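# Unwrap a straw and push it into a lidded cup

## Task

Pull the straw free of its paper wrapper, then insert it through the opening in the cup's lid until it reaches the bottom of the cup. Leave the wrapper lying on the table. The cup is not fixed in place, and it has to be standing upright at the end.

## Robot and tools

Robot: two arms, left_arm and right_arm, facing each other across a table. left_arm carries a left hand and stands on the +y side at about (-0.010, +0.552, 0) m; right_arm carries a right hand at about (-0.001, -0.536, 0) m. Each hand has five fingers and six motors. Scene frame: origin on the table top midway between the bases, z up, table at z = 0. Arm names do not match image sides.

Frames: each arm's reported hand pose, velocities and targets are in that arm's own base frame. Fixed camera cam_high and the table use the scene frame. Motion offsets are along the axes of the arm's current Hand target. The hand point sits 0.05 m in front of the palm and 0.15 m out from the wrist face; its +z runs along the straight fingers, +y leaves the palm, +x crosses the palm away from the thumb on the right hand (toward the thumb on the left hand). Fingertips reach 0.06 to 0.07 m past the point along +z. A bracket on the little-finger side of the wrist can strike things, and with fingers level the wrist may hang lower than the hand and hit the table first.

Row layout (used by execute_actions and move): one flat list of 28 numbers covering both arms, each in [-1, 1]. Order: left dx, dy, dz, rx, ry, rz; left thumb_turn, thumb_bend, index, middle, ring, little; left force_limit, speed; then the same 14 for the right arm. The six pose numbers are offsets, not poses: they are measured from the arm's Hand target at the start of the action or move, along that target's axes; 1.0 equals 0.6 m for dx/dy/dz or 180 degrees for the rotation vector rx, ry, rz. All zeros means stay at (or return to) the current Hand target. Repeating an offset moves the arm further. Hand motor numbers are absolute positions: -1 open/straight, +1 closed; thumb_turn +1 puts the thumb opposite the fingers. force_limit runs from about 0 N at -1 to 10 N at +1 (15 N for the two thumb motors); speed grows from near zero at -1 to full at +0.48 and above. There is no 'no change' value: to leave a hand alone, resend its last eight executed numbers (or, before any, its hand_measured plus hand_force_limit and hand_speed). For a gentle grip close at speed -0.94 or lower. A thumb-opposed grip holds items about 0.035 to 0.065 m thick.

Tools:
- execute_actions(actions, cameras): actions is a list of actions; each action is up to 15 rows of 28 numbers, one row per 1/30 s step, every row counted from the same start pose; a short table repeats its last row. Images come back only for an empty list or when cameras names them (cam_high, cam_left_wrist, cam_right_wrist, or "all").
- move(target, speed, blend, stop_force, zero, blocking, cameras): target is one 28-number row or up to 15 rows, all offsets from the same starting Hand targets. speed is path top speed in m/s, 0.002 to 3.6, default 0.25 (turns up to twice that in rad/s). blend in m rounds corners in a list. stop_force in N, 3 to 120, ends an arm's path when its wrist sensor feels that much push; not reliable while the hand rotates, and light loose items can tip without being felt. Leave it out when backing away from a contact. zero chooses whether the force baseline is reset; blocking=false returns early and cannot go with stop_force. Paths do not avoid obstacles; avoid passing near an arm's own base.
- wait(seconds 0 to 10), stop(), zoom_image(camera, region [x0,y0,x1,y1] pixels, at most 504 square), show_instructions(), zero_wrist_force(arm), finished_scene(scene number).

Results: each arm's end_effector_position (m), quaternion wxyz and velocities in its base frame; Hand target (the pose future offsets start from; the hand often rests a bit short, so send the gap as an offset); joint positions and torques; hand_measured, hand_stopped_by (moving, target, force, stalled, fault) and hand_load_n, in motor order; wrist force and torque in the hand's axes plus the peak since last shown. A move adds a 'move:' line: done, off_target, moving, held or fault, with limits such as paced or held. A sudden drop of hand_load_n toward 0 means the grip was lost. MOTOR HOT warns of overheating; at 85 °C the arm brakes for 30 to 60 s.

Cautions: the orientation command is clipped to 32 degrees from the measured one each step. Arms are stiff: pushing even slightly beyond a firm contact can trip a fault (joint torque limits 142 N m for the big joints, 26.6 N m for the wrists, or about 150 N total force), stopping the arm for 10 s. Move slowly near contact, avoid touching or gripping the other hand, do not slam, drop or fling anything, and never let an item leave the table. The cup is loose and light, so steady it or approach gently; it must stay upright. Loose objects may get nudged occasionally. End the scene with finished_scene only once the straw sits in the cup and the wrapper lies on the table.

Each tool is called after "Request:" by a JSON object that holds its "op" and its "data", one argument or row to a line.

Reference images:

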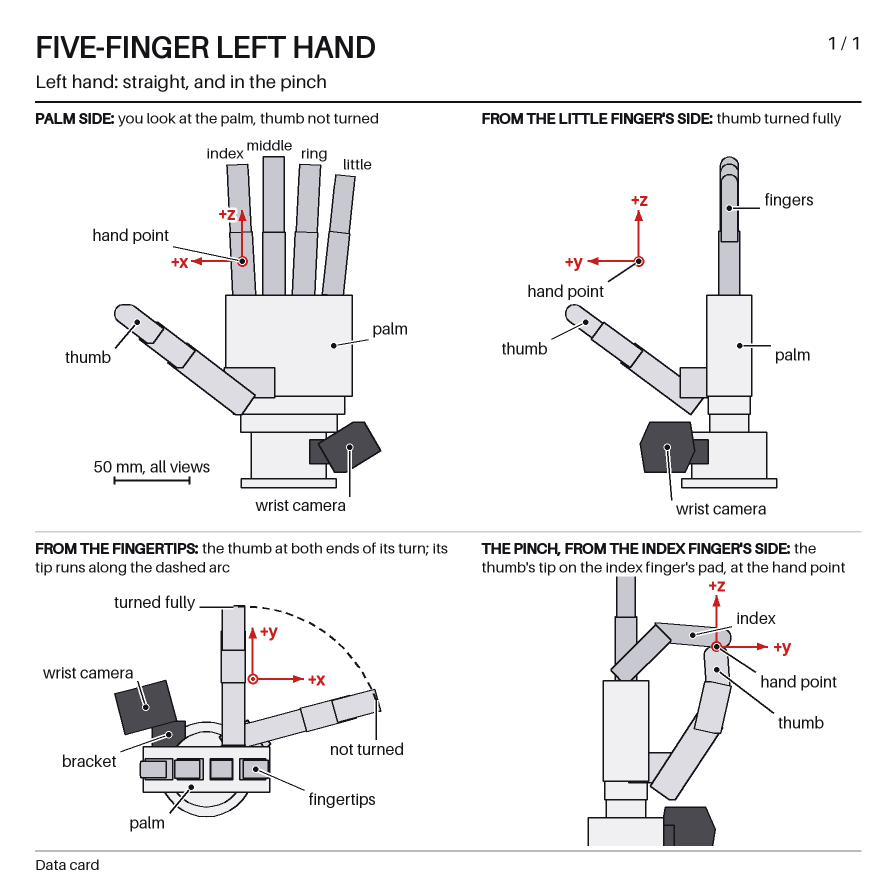

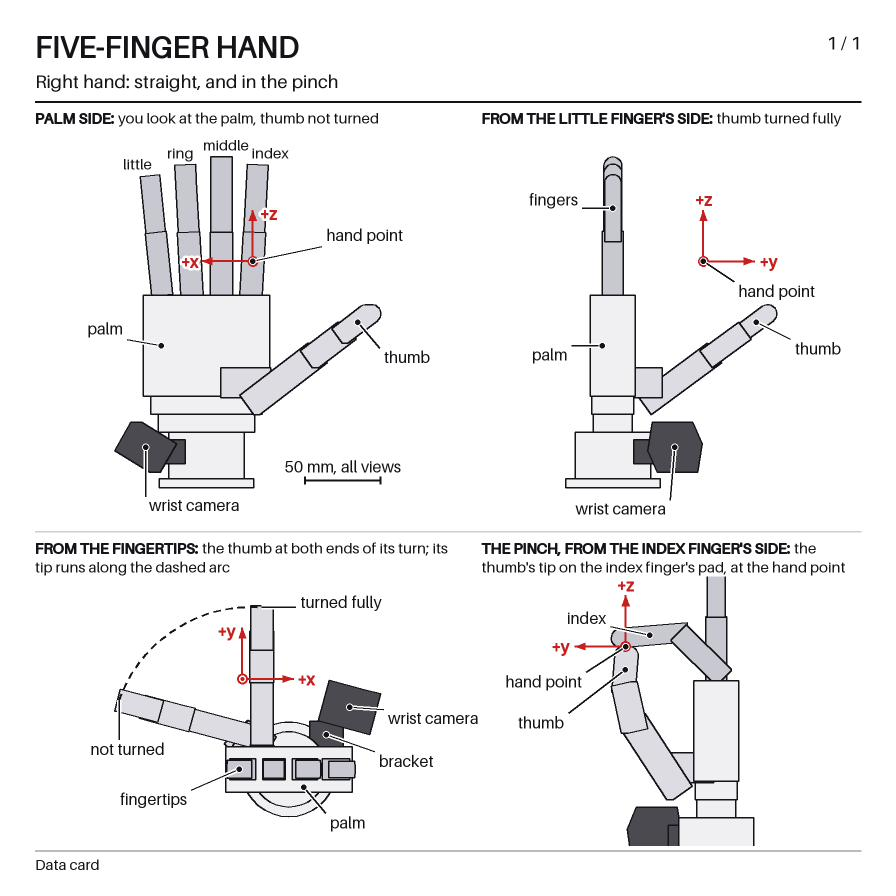

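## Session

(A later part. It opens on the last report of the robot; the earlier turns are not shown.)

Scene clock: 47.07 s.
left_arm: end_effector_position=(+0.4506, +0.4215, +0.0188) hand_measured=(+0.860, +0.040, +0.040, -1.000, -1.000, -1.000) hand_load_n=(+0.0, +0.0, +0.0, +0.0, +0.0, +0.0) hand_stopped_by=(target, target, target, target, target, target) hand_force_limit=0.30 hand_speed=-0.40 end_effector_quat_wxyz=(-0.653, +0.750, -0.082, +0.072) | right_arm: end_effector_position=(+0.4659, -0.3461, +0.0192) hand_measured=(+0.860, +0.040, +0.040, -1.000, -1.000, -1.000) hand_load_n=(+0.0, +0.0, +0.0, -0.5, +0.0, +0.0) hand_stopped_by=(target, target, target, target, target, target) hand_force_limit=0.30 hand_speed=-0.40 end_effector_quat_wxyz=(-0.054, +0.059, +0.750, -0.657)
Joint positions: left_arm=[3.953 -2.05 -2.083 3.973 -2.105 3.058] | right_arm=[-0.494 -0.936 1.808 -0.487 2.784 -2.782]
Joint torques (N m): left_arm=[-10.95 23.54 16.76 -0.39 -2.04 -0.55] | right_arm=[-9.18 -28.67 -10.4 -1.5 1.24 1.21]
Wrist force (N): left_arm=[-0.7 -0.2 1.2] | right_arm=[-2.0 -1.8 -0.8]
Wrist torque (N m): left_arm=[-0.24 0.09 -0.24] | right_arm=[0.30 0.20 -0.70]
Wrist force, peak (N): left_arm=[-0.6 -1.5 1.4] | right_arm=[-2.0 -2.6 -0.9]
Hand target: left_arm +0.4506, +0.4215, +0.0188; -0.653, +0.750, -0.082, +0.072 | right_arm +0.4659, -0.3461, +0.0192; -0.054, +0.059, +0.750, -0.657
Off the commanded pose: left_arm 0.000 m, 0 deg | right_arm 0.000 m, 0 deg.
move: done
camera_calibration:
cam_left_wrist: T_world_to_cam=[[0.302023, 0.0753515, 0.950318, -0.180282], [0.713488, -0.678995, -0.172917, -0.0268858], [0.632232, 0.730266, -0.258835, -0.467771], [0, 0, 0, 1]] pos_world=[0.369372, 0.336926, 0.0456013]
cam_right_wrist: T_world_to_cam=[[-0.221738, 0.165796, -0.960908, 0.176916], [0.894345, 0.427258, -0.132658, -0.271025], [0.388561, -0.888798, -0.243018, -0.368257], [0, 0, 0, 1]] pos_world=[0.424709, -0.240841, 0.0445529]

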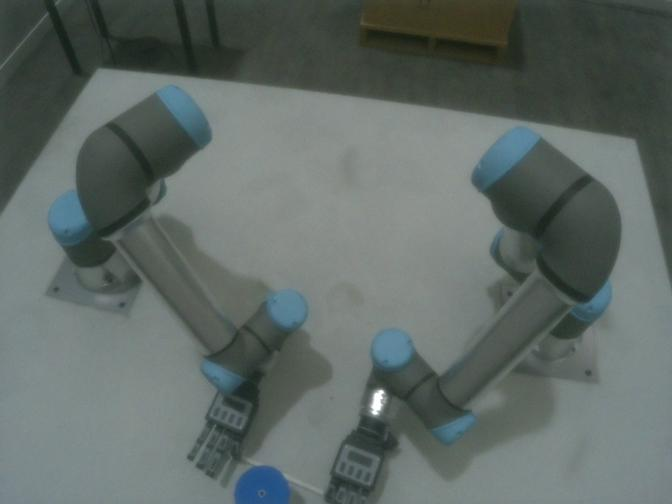

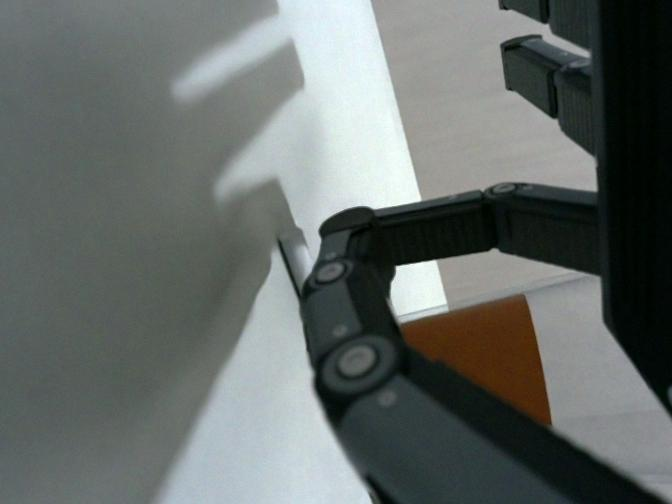

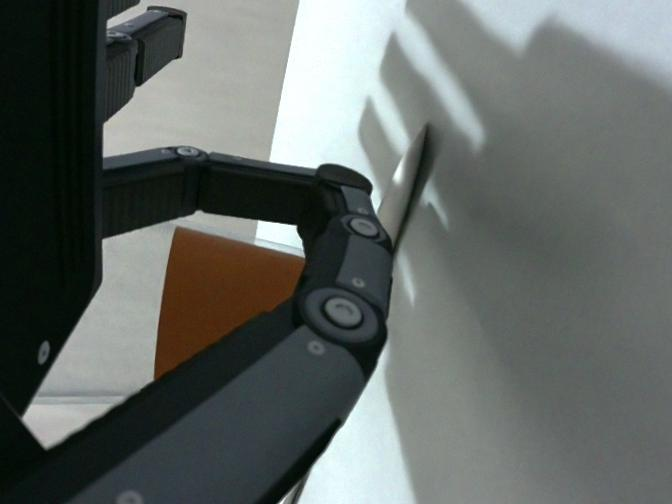

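Request:
{"op": "move", "data": {
  "target": [
    [0,0.011,0.0015,0,0,0,0.86,0.04,0.04,-1,-1,-1,0.3,-0.4,0,0.011,-0.0035,0,0,0,0.86,0.04,0.04,-1,-1,-1,0.3,-0.4],
    [0,0.0245,0.003,0,0,0,0.86,0.04,0.04,-1,-1,-1,0.3,-0.4,0,0.025,-0.002,0,0,0,0.86,0.04,0.04,-1,-1,-1,0.3,-0.4]
  ],
  "speed": [0.04,0.006],
  "stop_force": 3,
  "cameras": ["all"]
}}

Request:
{"op": "zoom_image", "data": {
  "camera": "cam_left_wrist",
  "region": [220, 140, 500, 400]
}}

Request:
{"op": "zoom_image", "data": {
  "camera": "cam_right_wrist",
  "region": [200, 60, 480, 320]
}}

Scene clock: 49.10 s.
left_arm: end_effector_position=(+0.4506, +0.4215, +0.0097) hand_measured=(+0.860, +0.040, +0.040, -1.000, -1.000, -1.000) hand_load_n=(+0.0, +0.0, +0.5, +0.0, +0.0, +0.0) hand_stopped_by=(target, target, target, target, target, target) hand_force_limit=0.30 hand_speed=-0.40 end_effector_quat_wxyz=(-0.653, +0.750, -0.082, +0.072) | right_arm: end_effector_position=(+0.4662, -0.3440, +0.0145) hand_measured=(+0.860, +0.040, +0.040, -1.000, -1.000, -1.000) hand_load_n=(+0.0, +0.0, +0.5, +0.0, +0.0, +0.0) hand_stopped_by=(target, target, target, target, target, target) hand_force_limit=0.30 hand_speed=-0.40 end_effector_quat_wxyz=(-0.054, +0.059, +0.750, -0.657)
Joint positions: left_arm=[3.953 -2.071 -2.086 3.996 -2.105 3.058] | right_arm=[-0.49 -0.926 1.808 -0.492 2.788 -2.777]
Joint torques (N m): left_arm=[-7.84 43.68 15.1 -1.91 -0.63 -0.05] | right_arm=[-6.24 -27.72 -17.44 -1.91 3.33 1.29]
Wrist force (N): left_arm=[-0.4 -2.8 0.7] | right_arm=[-1.6 -1.5 -1.6]
Wrist torque (N m): left_arm=[-0.26 0.07 -0.23] | right_arm=[0.53 0.17 -0.64]
Wrist force, peak (N): left_arm=[-1.5 -7.7 -1.2] | right_arm=[-1.1 -24.4 0.0]
Hand target: left_arm +0.4506, +0.4215, +0.0098; -0.653, +0.750, -0.082, +0.072 (not the last commanded pose) | right_arm +0.4662, -0.3440, +0.0145; -0.054, +0.059, +0.750, -0.657 (not the last commanded pose)
Off the commanded pose: left_arm 0.006 m, 0 deg | right_arm 0.010 m, 0 deg.
move: contact (left_arm, right_arm); path passed 1 of 2 targets
camera_calibration:
cam_left_wrist: T_world_to_cam=[[0.302023, 0.0753515, 0.950318, -0.171627], [0.713488, -0.678995, -0.172917, -0.0285272], [0.632232, 0.730266, -0.258835, -0.470053], [0, 0, 0, 1]] pos_world=[0.369372, 0.336826, 0.0365013]
cam_right_wrist: T_world_to_cam=[[-0.221699, 0.165845, -0.960908, 0.172091], [0.894443, 0.427051, -0.132659, -0.272816], [0.388357, -0.888888, -0.243015, -0.367545], [0, 0, 0, 1]] pos_world=[0.424909, -0.238741, 0.0398529]

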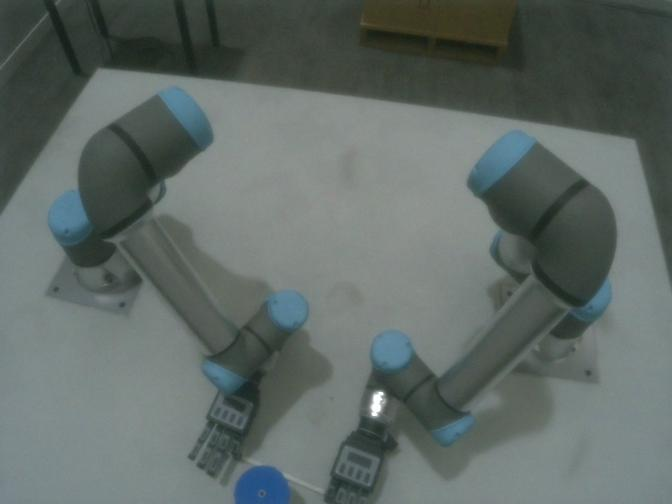

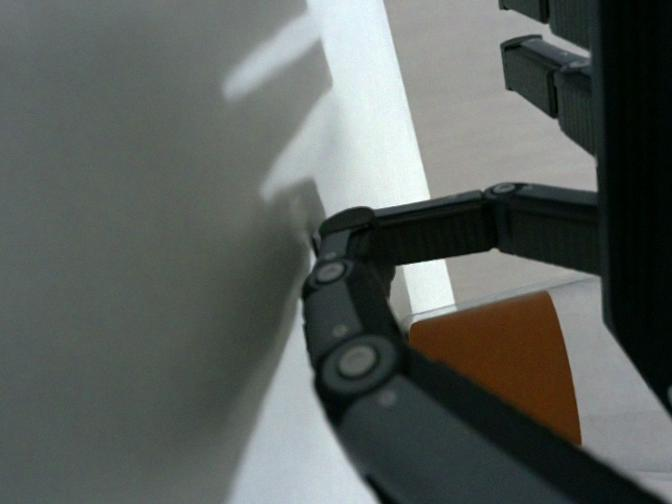

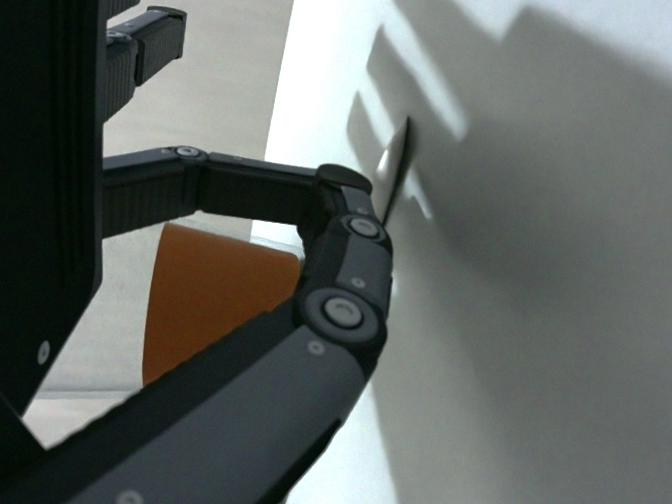

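Scaled by 1.800 from the camera's 672x504 image, which has a finer 960x720 frame.

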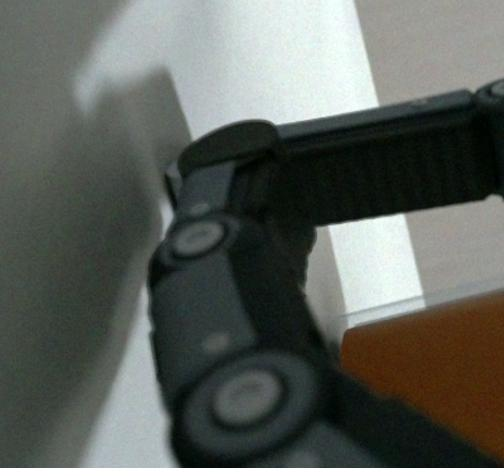

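Scaled by 1.800 from the camera's 672x504 image, which has a finer 960x720 frame.

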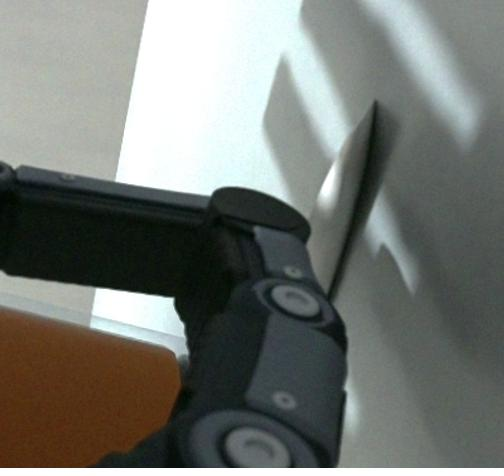

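Request:
{"op": "move", "data": {
  "target": [0,-0.001,0,0,0,0,0.86,0.04,0.72,-1,-1,-1,0.6,-0.83,0,-0.015,-0.002,0,0,0,0.86,0.04,0.04,-1,-1,-1,0.3,-0.4],
  "speed": 0.05,
  "cameras": ["cam_left_wrist"]
}}

Request:
{"op": "zoom_image", "data": {
  "camera": "cam_left_wrist",
  "region": [220, 140, 500, 400]
}}

Request:
{"op": "move", "data": {
  "target": [0,0,0,0,0,0,0.86,0.04,0.72,-1,-1,-1,0.6,-0.83,0,0,-0.009,0,0,0,0.86,0.04,0.04,-1,-1,-1,0.3,-0.4],
  "speed": 0.03
}}

Request:
{"op": "move", "data": {
  "target": [0,0,0,0,0,0,0.86,0.04,0.72,-1,-1,-1,0.6,-0.83,0,0.03,0.004,0,0,0,0.86,0.04,0.04,-1,-1,-1,0.3,-0.4],
  "speed": 0.01,
  "stop_force": 3,
  "cameras": ["cam_right_wrist"]
}}

Request:
{"op": "zoom_image", "data": {
  "camera": "cam_right_wrist",
  "region": [200, 60, 480, 320]
}}

Scene clock: 50.23 s.
left_arm: end_effector_position=(+0.4506, +0.4215, +0.0103) hand_measured=(+0.860, +0.040, +0.098, -1.000, -1.000, -1.000) hand_load_n=(+0.0, +0.0, +4.5, +0.0, -0.5, +0.0) hand_stopped_by=(target, target, force, target, target, target) hand_force_limit=0.60 hand_speed=-0.83 end_effector_quat_wxyz=(-0.653, +0.750, -0.082, +0.072) | right_arm: end_effector_position=(+0.4662, -0.3440, +0.0238) hand_measured=(+0.860, +0.040, +0.040, -1.000, -1.000, -1.000) hand_load_n=(+0.0, +0.0, +0.0, +0.0, +0.0, +0.0) hand_stopped_by=(target, target, target, target, target, target) hand_force_limit=0.30 hand_speed=-0.40 end_effector_quat_wxyz=(-0.054, +0.059, +0.750, -0.657)
Joint positions: left_arm=[3.953 -2.07 -2.086 3.995 -2.105 3.058] | right_arm=[-0.49 -0.943 1.806 -0.472 2.788 -2.777]
Joint torques (N m): left_arm=[6.93 39.85 16.14 -2.26 2.15 0.74] | right_arm=[-3.49 -26.5 -15.8 -1.49 3.25 0.72]
Wrist force (N): left_arm=[0.2 -6.9 3.5] | right_arm=[-1.6 -0.7 -1.5]
Wrist torque (N m): left_arm=[-0.26 0.07 -0.21] | right_arm=[0.54 0.17 -0.64]
Wrist force, peak (N): left_arm=[-0.5 -12.2 5.6] | right_arm=[-1.7 -2.0 -1.6]
Hand target: left_arm +0.4506, +0.4215, +0.0104; -0.653, +0.750, -0.082, +0.072 | right_arm +0.4662, -0.3440, +0.0236; -0.054, +0.059, +0.750, -0.657
Off the commanded pose: left_arm 0.000 m, 0 deg | right_arm 0.000 m, 0 deg.
move: done
camera_calibration:
cam_left_wrist: T_world_to_cam=[[0.302042, 0.0754706, 0.950302, -0.172252], [0.713453, -0.679053, -0.172834, -0.0283262], [0.632262, 0.7302, -0.258947, -0.469955], [0, 0, 0, 1]] pos_world=[0.369371, 0.336926, 0.0371018]
Images, in order (width x height): cam_left_wrist 672x504.

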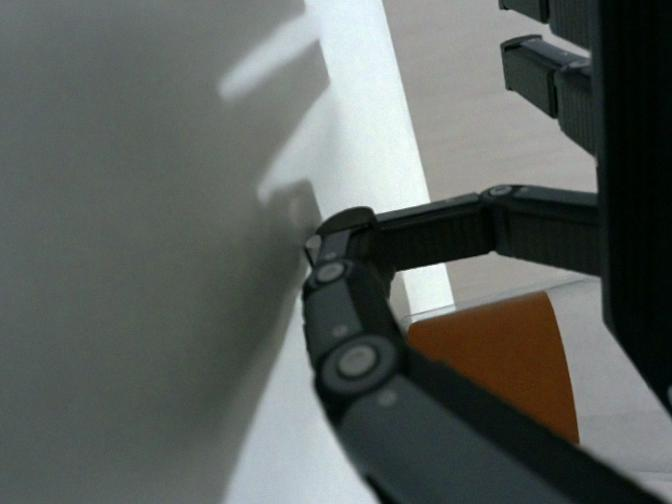

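Scaled by 1.800 from the camera's 672x504 image, which has a finer 960x720 frame.

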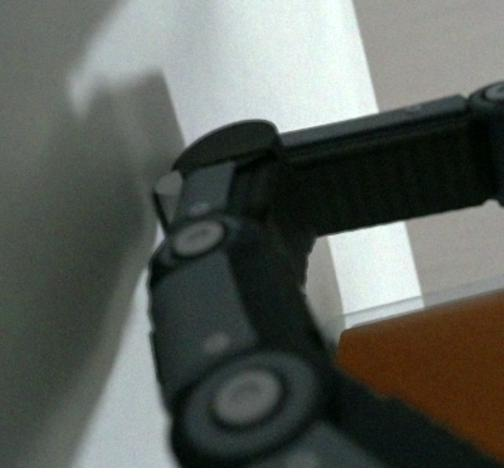

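Scene clock: 50.93 s.
left_arm: end_effector_position=(+0.4506, +0.4215, +0.0104) hand_measured=(+0.860, +0.040, +0.098, -1.000, -1.000, -1.000) hand_load_n=(-0.5, +0.0, +4.5, +0.0, +0.0, +0.0) hand_stopped_by=(target, target, force, target, target, target) hand_force_limit=0.60 hand_speed=-0.83 end_effector_quat_wxyz=(-0.653, +0.750, -0.082, +0.072) | right_arm: end_effector_position=(+0.4671, -0.3386, +0.0243) hand_measured=(+0.860, +0.040, +0.040, -1.000, -1.000, -1.000) hand_load_n=(+0.0, +0.0, +0.0, +0.0, +0.0, +0.0) hand_stopped_by=(target, target, target, target, target, target) hand_force_limit=0.30 hand_speed=-0.40 end_effector_quat_wxyz=(-0.054, +0.059, +0.750, -0.657)
Joint positions: left_arm=[3.953 -2.07 -2.086 3.995 -2.105 3.058] | right_arm=[-0.479 -0.942 1.803 -0.459 2.799 -2.764]
Joint torques (N m): left_arm=[7.14 38.55 16.05 1.66 2.1 0.93] | right_arm=[-5.19 -28.95 -16.13 0.28 0.97 -0.72]
Wrist force (N): left_arm=[0.0 -6.5 3.6] | right_arm=[-1.7 -0.7 -1.4]
Wrist torque (N m): left_arm=[-0.28 0.07 -0.20] | right_arm=[0.53 0.18 -0.74]
Wrist force, peak (N): left_arm=[-0.3 -7.0 3.8] | right_arm=[-1.7 -0.6 -1.7]
Hand target: left_arm +0.4506, +0.4215, +0.0104; -0.653, +0.750, -0.082, +0.072 | right_arm +0.4671, -0.3387, +0.0243; -0.054, +0.059, +0.750, -0.657
Off the commanded pose: left_arm 0.000 m, 0 deg | right_arm 0.000 m, 0 deg.
move: done

Scene clock: 52.93 s.
left_arm: end_effector_position=(+0.4506, +0.4216, +0.0104) hand_measured=(+0.860, +0.040, +0.098, -1.000, -1.000, -1.000) hand_load_n=(+0.0, +0.0, +4.0, +0.0, +0.0, +0.0) hand_stopped_by=(target, target, force, target, target, target) hand_force_limit=0.60 hand_speed=-0.83 end_effector_quat_wxyz=(-0.653, +0.750, -0.082, +0.072) | right_arm: end_effector_position=(+0.4670, -0.3387, +0.0151) hand_measured=(+0.860, +0.040, +0.040, -1.000, -1.000, -1.000) hand_load_n=(+0.0, +0.0, +0.5, +0.0, +0.0, +0.0) hand_stopped_by=(target, target, target, target, target, target) hand_force_limit=0.30 hand_speed=-0.40 end_effector_quat_wxyz=(-0.054, +0.059, +0.750, -0.657)
Joint positions: left_arm=[3.953 -2.07 -2.086 3.995 -2.105 3.058] | right_arm=[-0.479 -0.925 1.806 -0.479 2.798 -2.765]
Joint torques (N m): left_arm=[7.1 33.09 15.73 1.84 2.11 0.83] | right_arm=[-10.46 -51.33 -16.89 2.74 -1.48 0.24]
Wrist force (N): left_arm=[-0.2 -6.2 3.6] | right_arm=[-1.4 -4.1 -2.3]
Wrist torque (N m): left_arm=[-0.21 0.11 -0.24] | right_arm=[0.51 0.18 -0.75]
Wrist force, peak (N): left_arm=[-0.1 -7.1 3.9] | right_arm=[-1.0 -11.6 -4.2]
Hand target: left_arm +0.4506, +0.4215, +0.0104; -0.653, +0.750, -0.082, +0.072 | right_arm +0.4670, -0.3387, +0.0151; -0.054, +0.059, +0.750, -0.657 (not the last commanded pose)
Off the commanded pose: left_arm 0.000 m, 0 deg | right_arm 0.009 m, 0 deg.
move: contact (right_arm)
camera_calibration:
cam_right_wrist: T_world_to_cam=[[-0.221699, 0.165845, -0.960908, 0.171988], [0.894443, 0.427051, -0.132659, -0.275804], [0.388357, -0.888888, -0.243015, -0.363038], [0, 0, 0, 1]] pos_world=[0.425809, -0.233441, 0.0404529]
Images, in order (width x height): cam_right_wrist 672x504.

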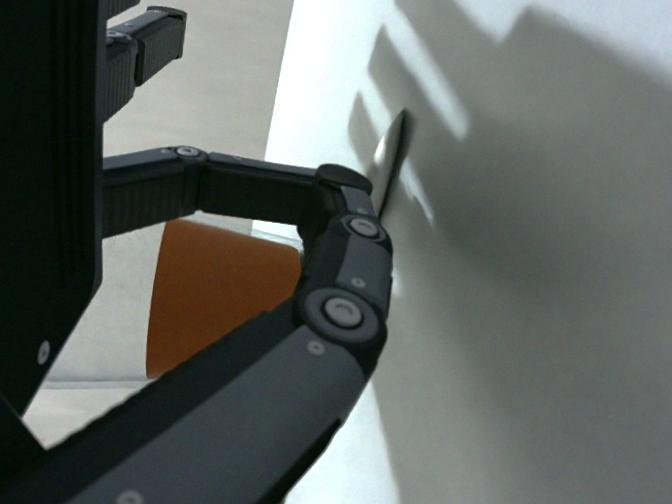

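Scaled by 1.800 from the camera's 672x504 image, which has a finer 960x720 frame.

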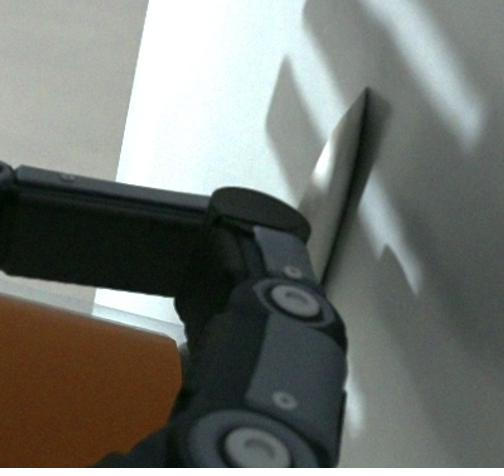

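Request:
{"op": "move", "data": {
  "target": [0,-0.02,0,0,0,0,0.86,0.04,0.72,-1,-1,-1,0.6,-0.83,0,-0.015,0,0,0,0,0.86,0.04,0.04,-1,-1,-1,0.3,-0.4],
  "speed": 0.02,
  "cameras": ["all"]
}}

Request:
{"op": "zoom_image", "data": {
  "camera": "cam_left_wrist",
  "region": [220, 140, 500, 400]
}}

Scene clock: 54.03 s.
left_arm: end_effector_position=(+0.4510, +0.4232, +0.0224) hand_measured=(+0.860, +0.040, +0.100, -1.000, -1.000, -1.000) hand_load_n=(+0.0, +0.0, +0.0, +0.0, -0.5, +0.0) hand_stopped_by=(target, target, force, target, target, target) hand_force_limit=0.60 hand_speed=-0.83 end_effector_quat_wxyz=(-0.653, +0.750, -0.082, +0.072) | right_arm: end_effector_position=(+0.4669, -0.3399, +0.0242) hand_measured=(+0.860, +0.040, +0.040, -1.000, -1.000, -1.000) hand_load_n=(+0.0, +0.0, +0.0, +0.0, +0.0, +0.0) hand_stopped_by=(target, target, target, target, target, target) hand_force_limit=0.30 hand_speed=-0.40 end_effector_quat_wxyz=(-0.054, +0.059, +0.750, -0.657)
Joint positions: left_arm=[3.955 -2.044 -2.079 3.962 -2.103 3.059] | right_arm=[-0.482 -0.942 1.804 -0.463 2.796 -2.768]
Joint torques (N m): left_arm=[4.8 22.98 10.68 3.53 1.62 1.16] | right_arm=[-6.63 -27.95 -17.18 -0.93 -1.2 -0.34]
Wrist force (N): left_arm=[-1.0 -0.4 1.2] | right_arm=[-1.6 -0.5 -1.6]
Wrist torque (N m): left_arm=[-0.28 0.14 -0.25] | right_arm=[0.55 0.17 -0.63]
Wrist force, peak (N): left_arm=[0.0 -6.8 3.4] | right_arm=[-1.2 -4.4 -2.2]
Hand target: left_arm +0.4509, +0.4232, +0.0222; -0.653, +0.750, -0.082, +0.072 | right_arm +0.4669, -0.3399, +0.0240; -0.054, +0.059, +0.750, -0.657
Off the commanded pose: left_arm 0.000 m, 0 deg | right_arm 0.000 m, 0 deg.
move: done
camera_calibration:
cam_left_wrist: T_world_to_cam=[[0.302023, 0.0753515, 0.950318, -0.183952], [0.713488, -0.678995, -0.172917, -0.0253944], [0.632232, 0.730266, -0.258835, -0.468333], [0, 0, 0, 1]] pos_world=[0.369772, 0.338626, 0.0492013]
cam_right_wrist: T_world_to_cam=[[-0.221662, 0.165759, -0.960932, 0.180874], [0.894448, 0.42704, -0.132662, -0.274], [0.388366, -0.88891, -0.242921, -0.361869], [0, 0, 0, 1]] pos_world=[0.425709, -0.234641, 0.0495529]

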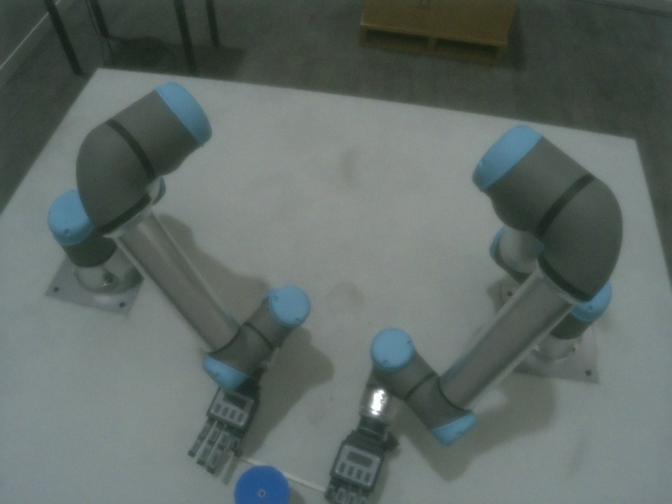

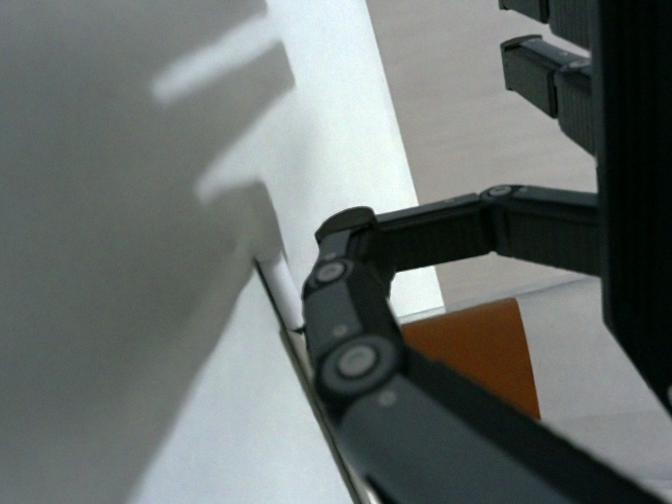

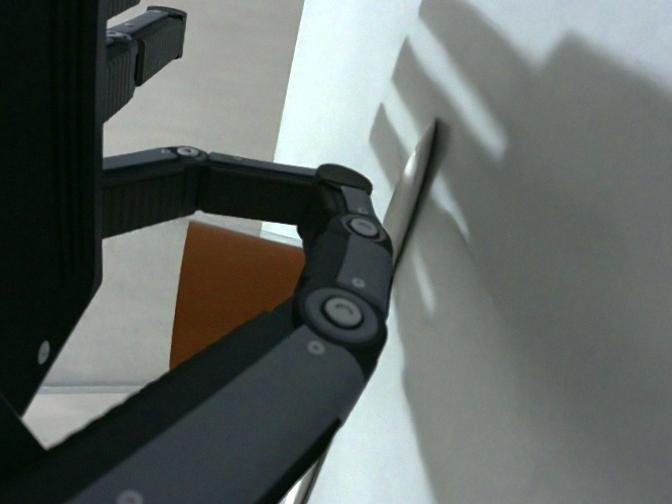

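Scaled by 1.800 from the camera's 672x504 image, which has a finer 960x720 frame.

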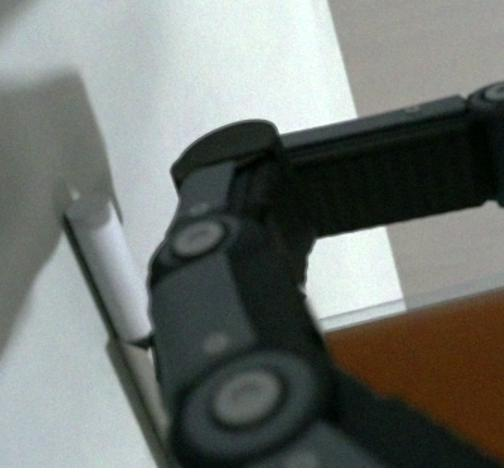

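Request:
{"op": "move", "data": {
  "target": [
    [0,0,0,0,0,0,0.86,-0.08,0.03,-1,-1,-1,0.3,-0.5,0,0,0,0,0,0,0.86,-0.08,0.03,-1,-1,-1,0.3,-0.5],
    [0,0.0025,-0.0173,0,0,0,0.86,-0.08,0.03,-1,-1,-1,0.3,-0.5,0,-0.0013,0.009,0,0,0,0.86,-0.08,0.03,-1,-1,-1,0.3,-0.5]
  ],
  "speed": 0.05,
  "cameras": ["cam_left_wrist","cam_right_wrist"]
}}

Request:
{"op": "zoom_image", "data": {
  "camera": "cam_left_wrist",
  "region": [220, 140, 500, 400]
}}

Request:
{"op": "zoom_image", "data": {
  "camera": "cam_right_wrist",
  "region": [200, 60, 480, 320]
}}

Scene clock: 55.83 s.
left_arm: end_effector_position=(+0.4486, +0.4128, +0.0222) hand_measured=(+0.860, -0.080, +0.030, -1.000, -1.000, -1.000) hand_load_n=(-0.5, +0.0, +0.0, +0.0, -0.5, +0.0) hand_stopped_by=(target, target, target, target, target, target) hand_force_limit=0.30 hand_speed=-0.50 end_effector_quat_wxyz=(-0.653, +0.750, -0.082, +0.072) | right_arm: end_effector_position=(+0.4660, -0.3454, +0.0241) hand_measured=(+0.860, -0.080, +0.030, -1.000, -1.000, -1.000) hand_load_n=(+0.0, +0.0, +0.0, +0.0, +0.0, +0.0) hand_stopped_by=(target, target, target, target, target, target) hand_force_limit=0.30 hand_speed=-0.50 end_effector_quat_wxyz=(-0.054, +0.059, +0.750, -0.657)
Joint positions: left_arm=[3.941 -2.034 -2.099 3.971 -2.117 3.056] | right_arm=[-0.493 -0.944 1.806 -0.475 2.786 -2.78]
Joint torques (N m): left_arm=[6.9 27.56 18.58 1.63 1.29 -0.47] | right_arm=[5.6 -50.55 -5.84 0.18 1.16 1.18]
Wrist force (N): left_arm=[-0.6 0.2 1.1] | right_arm=[-1.6 -0.6 -1.6]
Wrist torque (N m): left_arm=[-0.19 0.07 -0.16] | right_arm=[0.53 0.17 -0.64]
Wrist force, peak (N): left_arm=[-0.9 -0.2 1.5] | right_arm=[-1.8 -0.6 -1.9]
Hand target: left_arm +0.4487, +0.4129, +0.0222; -0.653, +0.750, -0.082, +0.072 | right_arm +0.4660, -0.3453, +0.0241; -0.054, +0.059, +0.750, -0.657
Off the commanded pose: left_arm 0.000 m, 0 deg | right_arm 0.000 m, 0 deg.
move: done
camera_calibration:
cam_left_wrist: T_world_to_cam=[[0.301957, 0.0752882, 0.950344, -0.182232], [0.713501, -0.678982, -0.172913, -0.0309269], [0.632248, 0.730284, -0.258741, -0.45928], [0, 0, 0, 1]] pos_world=[0.367472, 0.328126, 0.049001]
cam_right_wrist: T_world_to_cam=[[-0.221706, 0.16586, -0.960904, 0.181436], [0.894427, 0.42709, -0.132648, -0.270852], [0.388391, -0.888867, -0.243037, -0.366451], [0, 0, 0, 1]] pos_world=[0.424809, -0.240141, 0.049353]
Images, in order (width x height): cam_left_wrist 672x504, cam_right_wrist 672x504.

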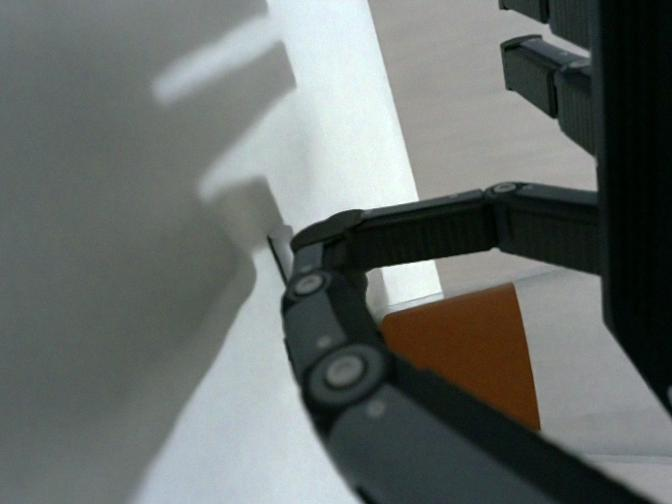

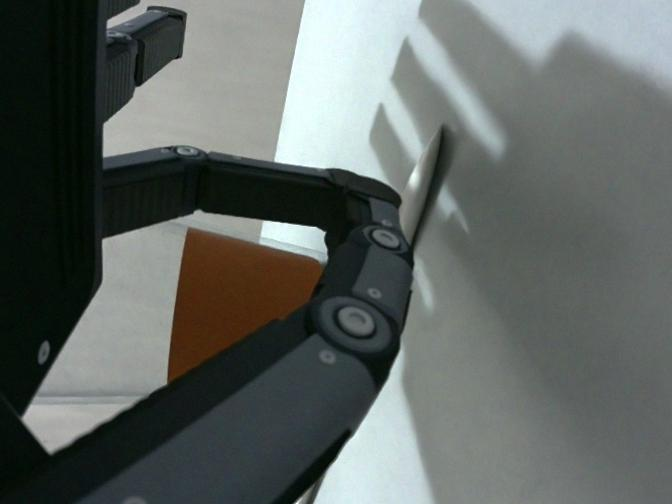

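Scaled by 1.800 from the camera's 672x504 image, which has a finer 960x720 frame.

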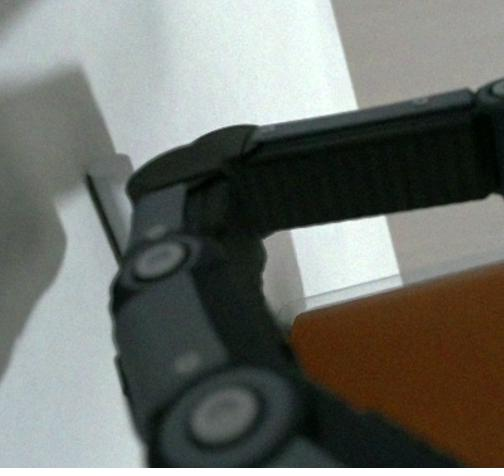

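Scaled by 1.800 from the camera's 672x504 image, which has a finer 960x720 frame.

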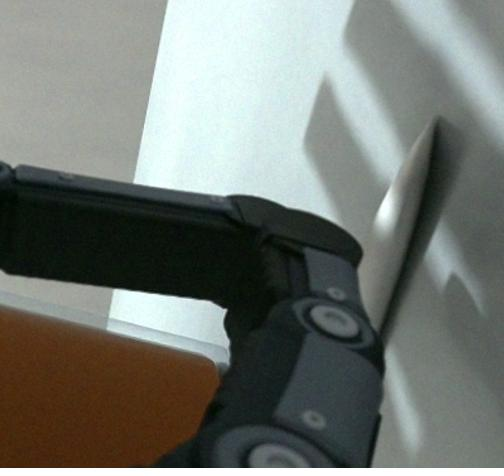

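Request:
{"op": "move", "data": {
  "target": [
    [0.003,-0.0013,0.009,0,0,0,0.86,-0.08,0.03,-1,-1,-1,0.3,-0.5,0,0.01,0.0015,0,0,0,0.86,-0.08,0.03,-1,-1,-1,0.3,-0.5],
    [0.003,0.028,0.013,0,0,0,0.86,-0.08,0.03,-1,-1,-1,0.3,-0.5,0,0.032,0.0042,0,0,0,0.86,-0.08,0.03,-1,-1,-1,0.3,-0.5]
  ],
  "speed": [0.04,0.01],
  "stop_force": 3,
  "cameras": ["cam_left_wrist","cam_right_wrist"]
}}

Request:
{"op": "zoom_image", "data": {
  "camera": "cam_left_wrist",
  "region": [220, 140, 500, 400]
}}

Request:
{"op": "zoom_image", "data": {
  "camera": "cam_right_wrist",
  "region": [200, 60, 480, 320]
}}

Scene clock: 59.07 s.
left_arm: end_effector_position=(+0.4516, +0.4178, +0.0095) hand_measured=(+0.860, -0.080, +0.030, -1.000, -1.000, -1.000) hand_load_n=(+0.0, +0.0, +0.0, +0.0, +0.0, +0.0) hand_stopped_by=(target, target, target, target, target, target) hand_force_limit=0.30 hand_speed=-0.50 end_effector_quat_wxyz=(-0.653, +0.750, -0.082, +0.072) | right_arm: end_effector_position=(+0.4660, -0.3453, +0.0132) hand_measured=(+0.860, -0.080, +0.030, -1.000, -1.000, -1.000) hand_load_n=(+0.0, +0.0, +1.0, +0.0, +0.0, +0.0) hand_stopped_by=(target, target, target, target, target, target) hand_force_limit=0.30 hand_speed=-0.50 end_effector_quat_wxyz=(-0.054, +0.059, +0.750, -0.657)
Joint positions: left_arm=[3.945 -2.07 -2.088 3.997 -2.114 3.057] | right_arm=[-0.493 -0.924 1.809 -0.498 2.786 -2.78]
Joint torques (N m): left_arm=[-7.87 43.28 17.04 -1.15 1.04 -0.56] | right_arm=[-5.74 -52.17 -17.05 2.43 -1.15 -0.2]
Wrist force (N): left_arm=[-0.2 -3.5 0.1] | right_arm=[-1.8 -2.1 -1.6]
Wrist torque (N m): left_arm=[-0.29 0.08 -0.17] | right_arm=[0.55 0.18 -0.64]
Wrist force, peak (N): left_arm=[-1.7 -11.3 -2.3] | right_arm=[-1.5 -6.0 -1.4]
Hand target: left_arm +0.4516, +0.4178, +0.0096; -0.653, +0.750, -0.082, +0.072 (not the last commanded pose) | right_arm +0.4660, -0.3453, +0.0132; -0.054, +0.059, +0.750, -0.657 (not the last commanded pose)
Off the commanded pose: left_arm 0.005 m, 0 deg | right_arm 0.009 m, 0 deg.
move: contact (left_arm, right_arm); path passed 1 of 2 targets
camera_calibration:
cam_left_wrist: T_world_to_cam=[[0.302023, 0.0753515, 0.950318, -0.171468], [0.713488, -0.678995, -0.172917, -0.0317197], [0.632232, 0.730266, -0.258835, -0.468108], [0, 0, 0, 1]] pos_world=[0.370372, 0.333226, 0.0363013]
cam_right_wrist: T_world_to_cam=[[-0.221699, 0.165845, -0.960908, 0.171013], [0.894443, 0.427051, -0.132659, -0.272254], [0.388357, -0.888888, -0.243015, -0.368939], [0, 0, 0, 1]] pos_world=[0.424709, -0.240041, 0.0385529]
Images, in order (width x height): cam_left_wrist 672x504, cam_right_wrist 672x504.

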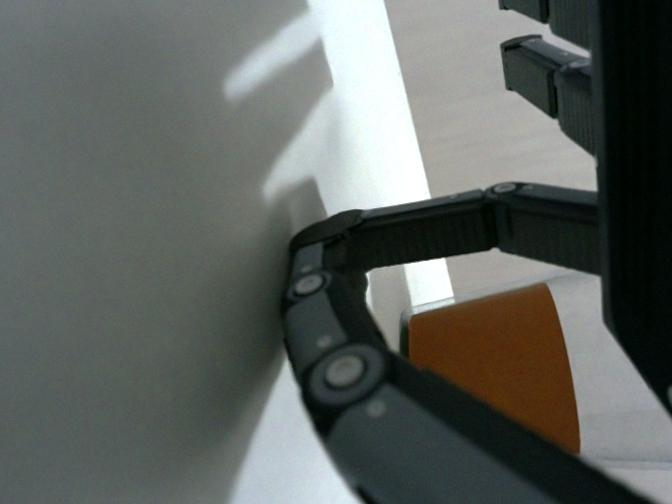

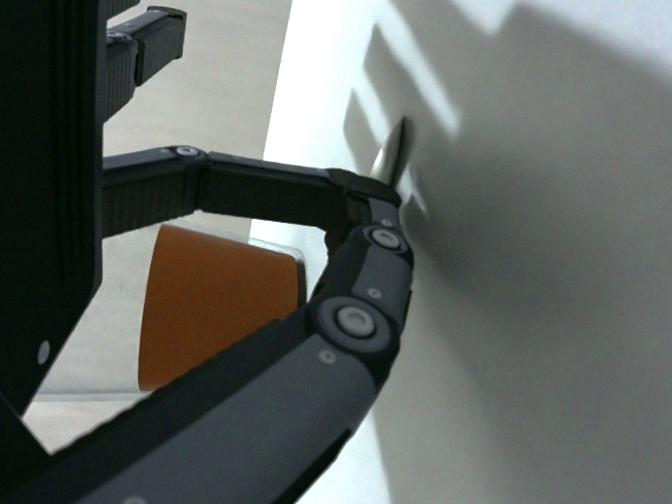

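Scaled by 1.800 from the camera's 672x504 image, which has a finer 960x720 frame.

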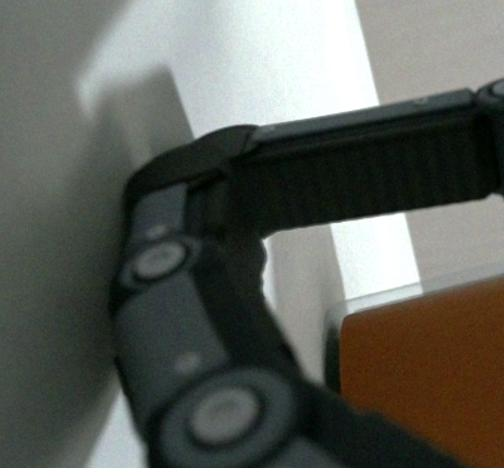

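Scaled by 1.800 from the camera's 672x504 image, which has a finer 960x720 frame.

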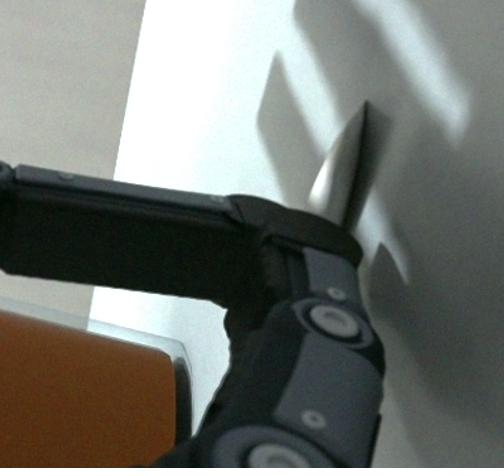

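Request:
{"op": "move", "data": {
  "target": [0,-0.001,0,0,0,0,0.86,-0.08,0.7,-1,-1,-1,0.6,-0.83,0,-0.001,0,0,0,0,0.86,-0.08,0.7,-1,-1,-1,0.6,-0.83],
  "speed": 0.02
}}

Request:
{"op": "move", "data": {
  "target": [0,-0.025,-0.0035,0,0,0,0.86,-0.08,0.7,-1,-1,-1,0.6,-0.83,0,-0.025,-0.0035,0,0,0,0.86,-0.08,0.7,-1,-1,-1,0.6,-0.83],
  "speed": 0.03,
  "cameras": ["cam_left_wrist","cam_right_wrist"]
}}

Request:
{"op": "zoom_image", "data": {
  "camera": "cam_left_wrist",
  "region": [220, 140, 500, 400]
}}

Request:
{"op": "zoom_image", "data": {
  "camera": "cam_right_wrist",
  "region": [200, 60, 480, 320]
}}

Scene clock: 60.10 s.
left_arm: end_effector_position=(+0.4516, +0.4179, +0.0101) hand_measured=(+0.860, -0.080, +0.088, -1.000, -1.000, -1.000) hand_load_n=(+0.0, +0.0, +5.0, +0.0, +0.0, +0.0) hand_stopped_by=(target, target, force, target, target, target) hand_force_limit=0.60 hand_speed=-0.83 end_effector_quat_wxyz=(-0.653, +0.750, -0.082, +0.072) | right_arm: end_effector_position=(+0.4660, -0.3454, +0.0138) hand_measured=(+0.860, -0.080, +0.246, -1.000, -1.000, -1.000) hand_load_n=(-0.5, +1.0, +10.5, -0.5, -0.5, -0.5) hand_stopped_by=(target, target, force, target, target, target) hand_force_limit=0.60 hand_speed=-0.83 end_effector_quat_wxyz=(-0.054, +0.059, +0.750, -0.657)
Joint positions: left_arm=[3.945 -2.069 -2.088 3.996 -2.114 3.057] | right_arm=[-0.493 -0.925 1.809 -0.497 2.786 -2.78]
Joint torques (N m): left_arm=[7.16 39.04 15.57 -2.25 2.06 0.56] | right_arm=[-9.83 -48.16 -17.21 2.75 -2.07 -1.55]
Wrist force (N): left_arm=[0.3 -7.6 4.4] | right_arm=[-1.9 -6.3 -0.6]
Wrist torque (N m): left_arm=[-0.29 0.10 -0.17] | right_arm=[0.45 0.21 -0.65]
Wrist force, peak (N): left_arm=[-0.5 -13.0 5.6] | right_arm=[-1.5 -10.6 0.2]
Hand target: left_arm +0.4516, +0.4179, +0.0101; -0.653, +0.750, -0.082, +0.072 | right_arm +0.4660, -0.3454, +0.0138; -0.054, +0.059, +0.750, -0.657
Off the commanded pose: left_arm 0.000 m, 0 deg | right_arm 0.000 m, 0 deg.
move: done

Scene clock: 60.87 s.
left_arm: end_effector_position=(+0.4516, +0.4179, +0.0254) hand_measured=(+0.860, -0.080, +0.090, -1.000, -1.000, -1.000) hand_load_n=(+0.0, +0.0, +0.0, -0.5, +0.0, +0.0) hand_stopped_by=(target, target, force, target, target, target) hand_force_limit=0.60 hand_speed=-0.83 end_effector_quat_wxyz=(-0.653, +0.750, -0.082, +0.072) end_effector_velocity=(+0.001, +0.000, -0.002) end_effector_angular_velocity=(+0.002, -0.002, -0.002) | right_arm: end_effector_position=(+0.4660, -0.3453, +0.0291) hand_measured=(+0.860, -0.080, +0.246, -1.000, -1.000, -1.000) hand_load_n=(+0.0, +1.5, +10.0, +0.0, +0.0, +0.0) hand_stopped_by=(target, target, force, target, target, target) hand_force_limit=0.60 hand_speed=-0.83 end_effector_quat_wxyz=(-0.054, +0.059, +0.750, -0.657) end_effector_velocity=(+0.000, -0.001, -0.002) end_effector_angular_velocity=(-0.001, -0.001, -0.001)
Joint positions: left_arm=[3.945 -2.034 -2.083 3.956 -2.114 3.057] | right_arm=[-0.493 -0.953 1.805 -0.464 2.786 -2.78]
Joint velocities: left_arm=[-0.001 -0.006 0 0.009 0.001 0] | right_arm=[-0.001 0.005 0 -0.006 0 0.001]
Joint torques (N m): left_arm=[6.82 23.32 12.67 3.72 2.03 0.91] | right_arm=[8.1 -28.63 -13.95 -1.95 3.4 1.37]
Wrist force (N): left_arm=[-0.5 -0.4 1.1] | right_arm=[-1.7 -0.6 -1.6]
Wrist torque (N m): left_arm=[-0.25 0.06 -0.16] | right_arm=[0.56 0.19 -0.65]
Wrist force, peak (N): left_arm=[0.1 -6.4 4.0] | right_arm=[-1.9 -5.5 -0.5]
Hand target: left_arm +0.4516, +0.4179, +0.0253; -0.653, +0.750, -0.082, +0.072 | right_arm +0.4660, -0.3453, +0.0290; -0.054, +0.059, +0.750, -0.657
Off the commanded pose: left_arm 0.000 m, 0 deg | right_arm 0.000 m, 0 deg.
move: done
camera_calibration:
cam_left_wrist: T_world_to_cam=[[0.302023, 0.0753515, 0.950318, -0.186615], [0.713488, -0.678995, -0.172917, -0.0289737], [0.632232, 0.730266, -0.258835, -0.464129], [0, 0, 0, 1]] pos_world=[0.370472, 0.333326, 0.0522013]
cam_right_wrist: T_world_to_cam=[[-0.221699, 0.165845, -0.960908, 0.186314], [0.894443, 0.427051, -0.132659, -0.270234], [0.388357, -0.888888, -0.243015, -0.365114], [0, 0, 0, 1]] pos_world=[0.424809, -0.240041, 0.0544529]
Images, in order (width x height): cam_left_wrist 672x504, cam_right_wrist 672x504.

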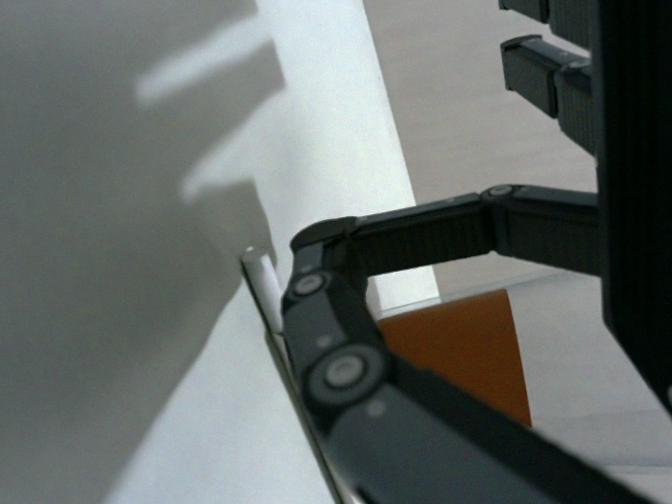

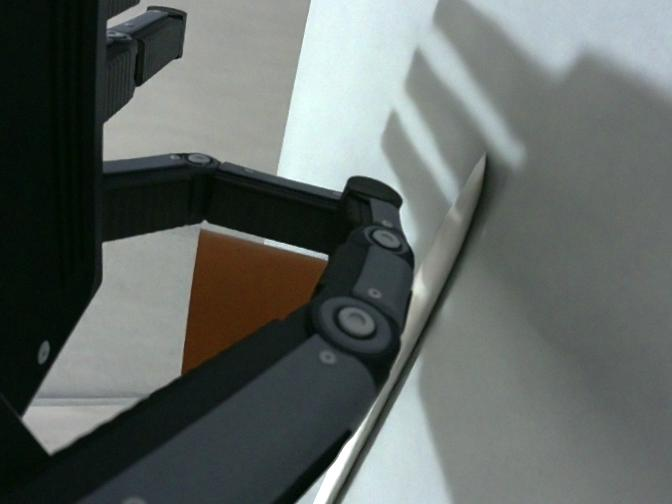

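Scaled by 1.800 from the camera's 672x504 image, which has a finer 960x720 frame.

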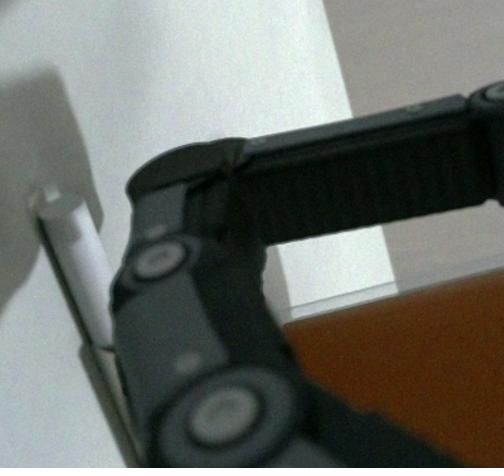

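Scaled by 1.800 from the camera's 672x504 image, which has a finer 960x720 frame.

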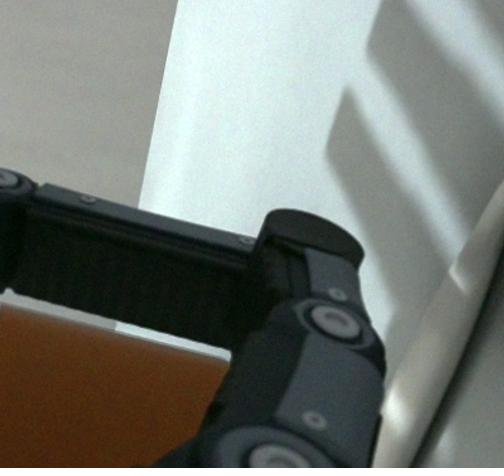

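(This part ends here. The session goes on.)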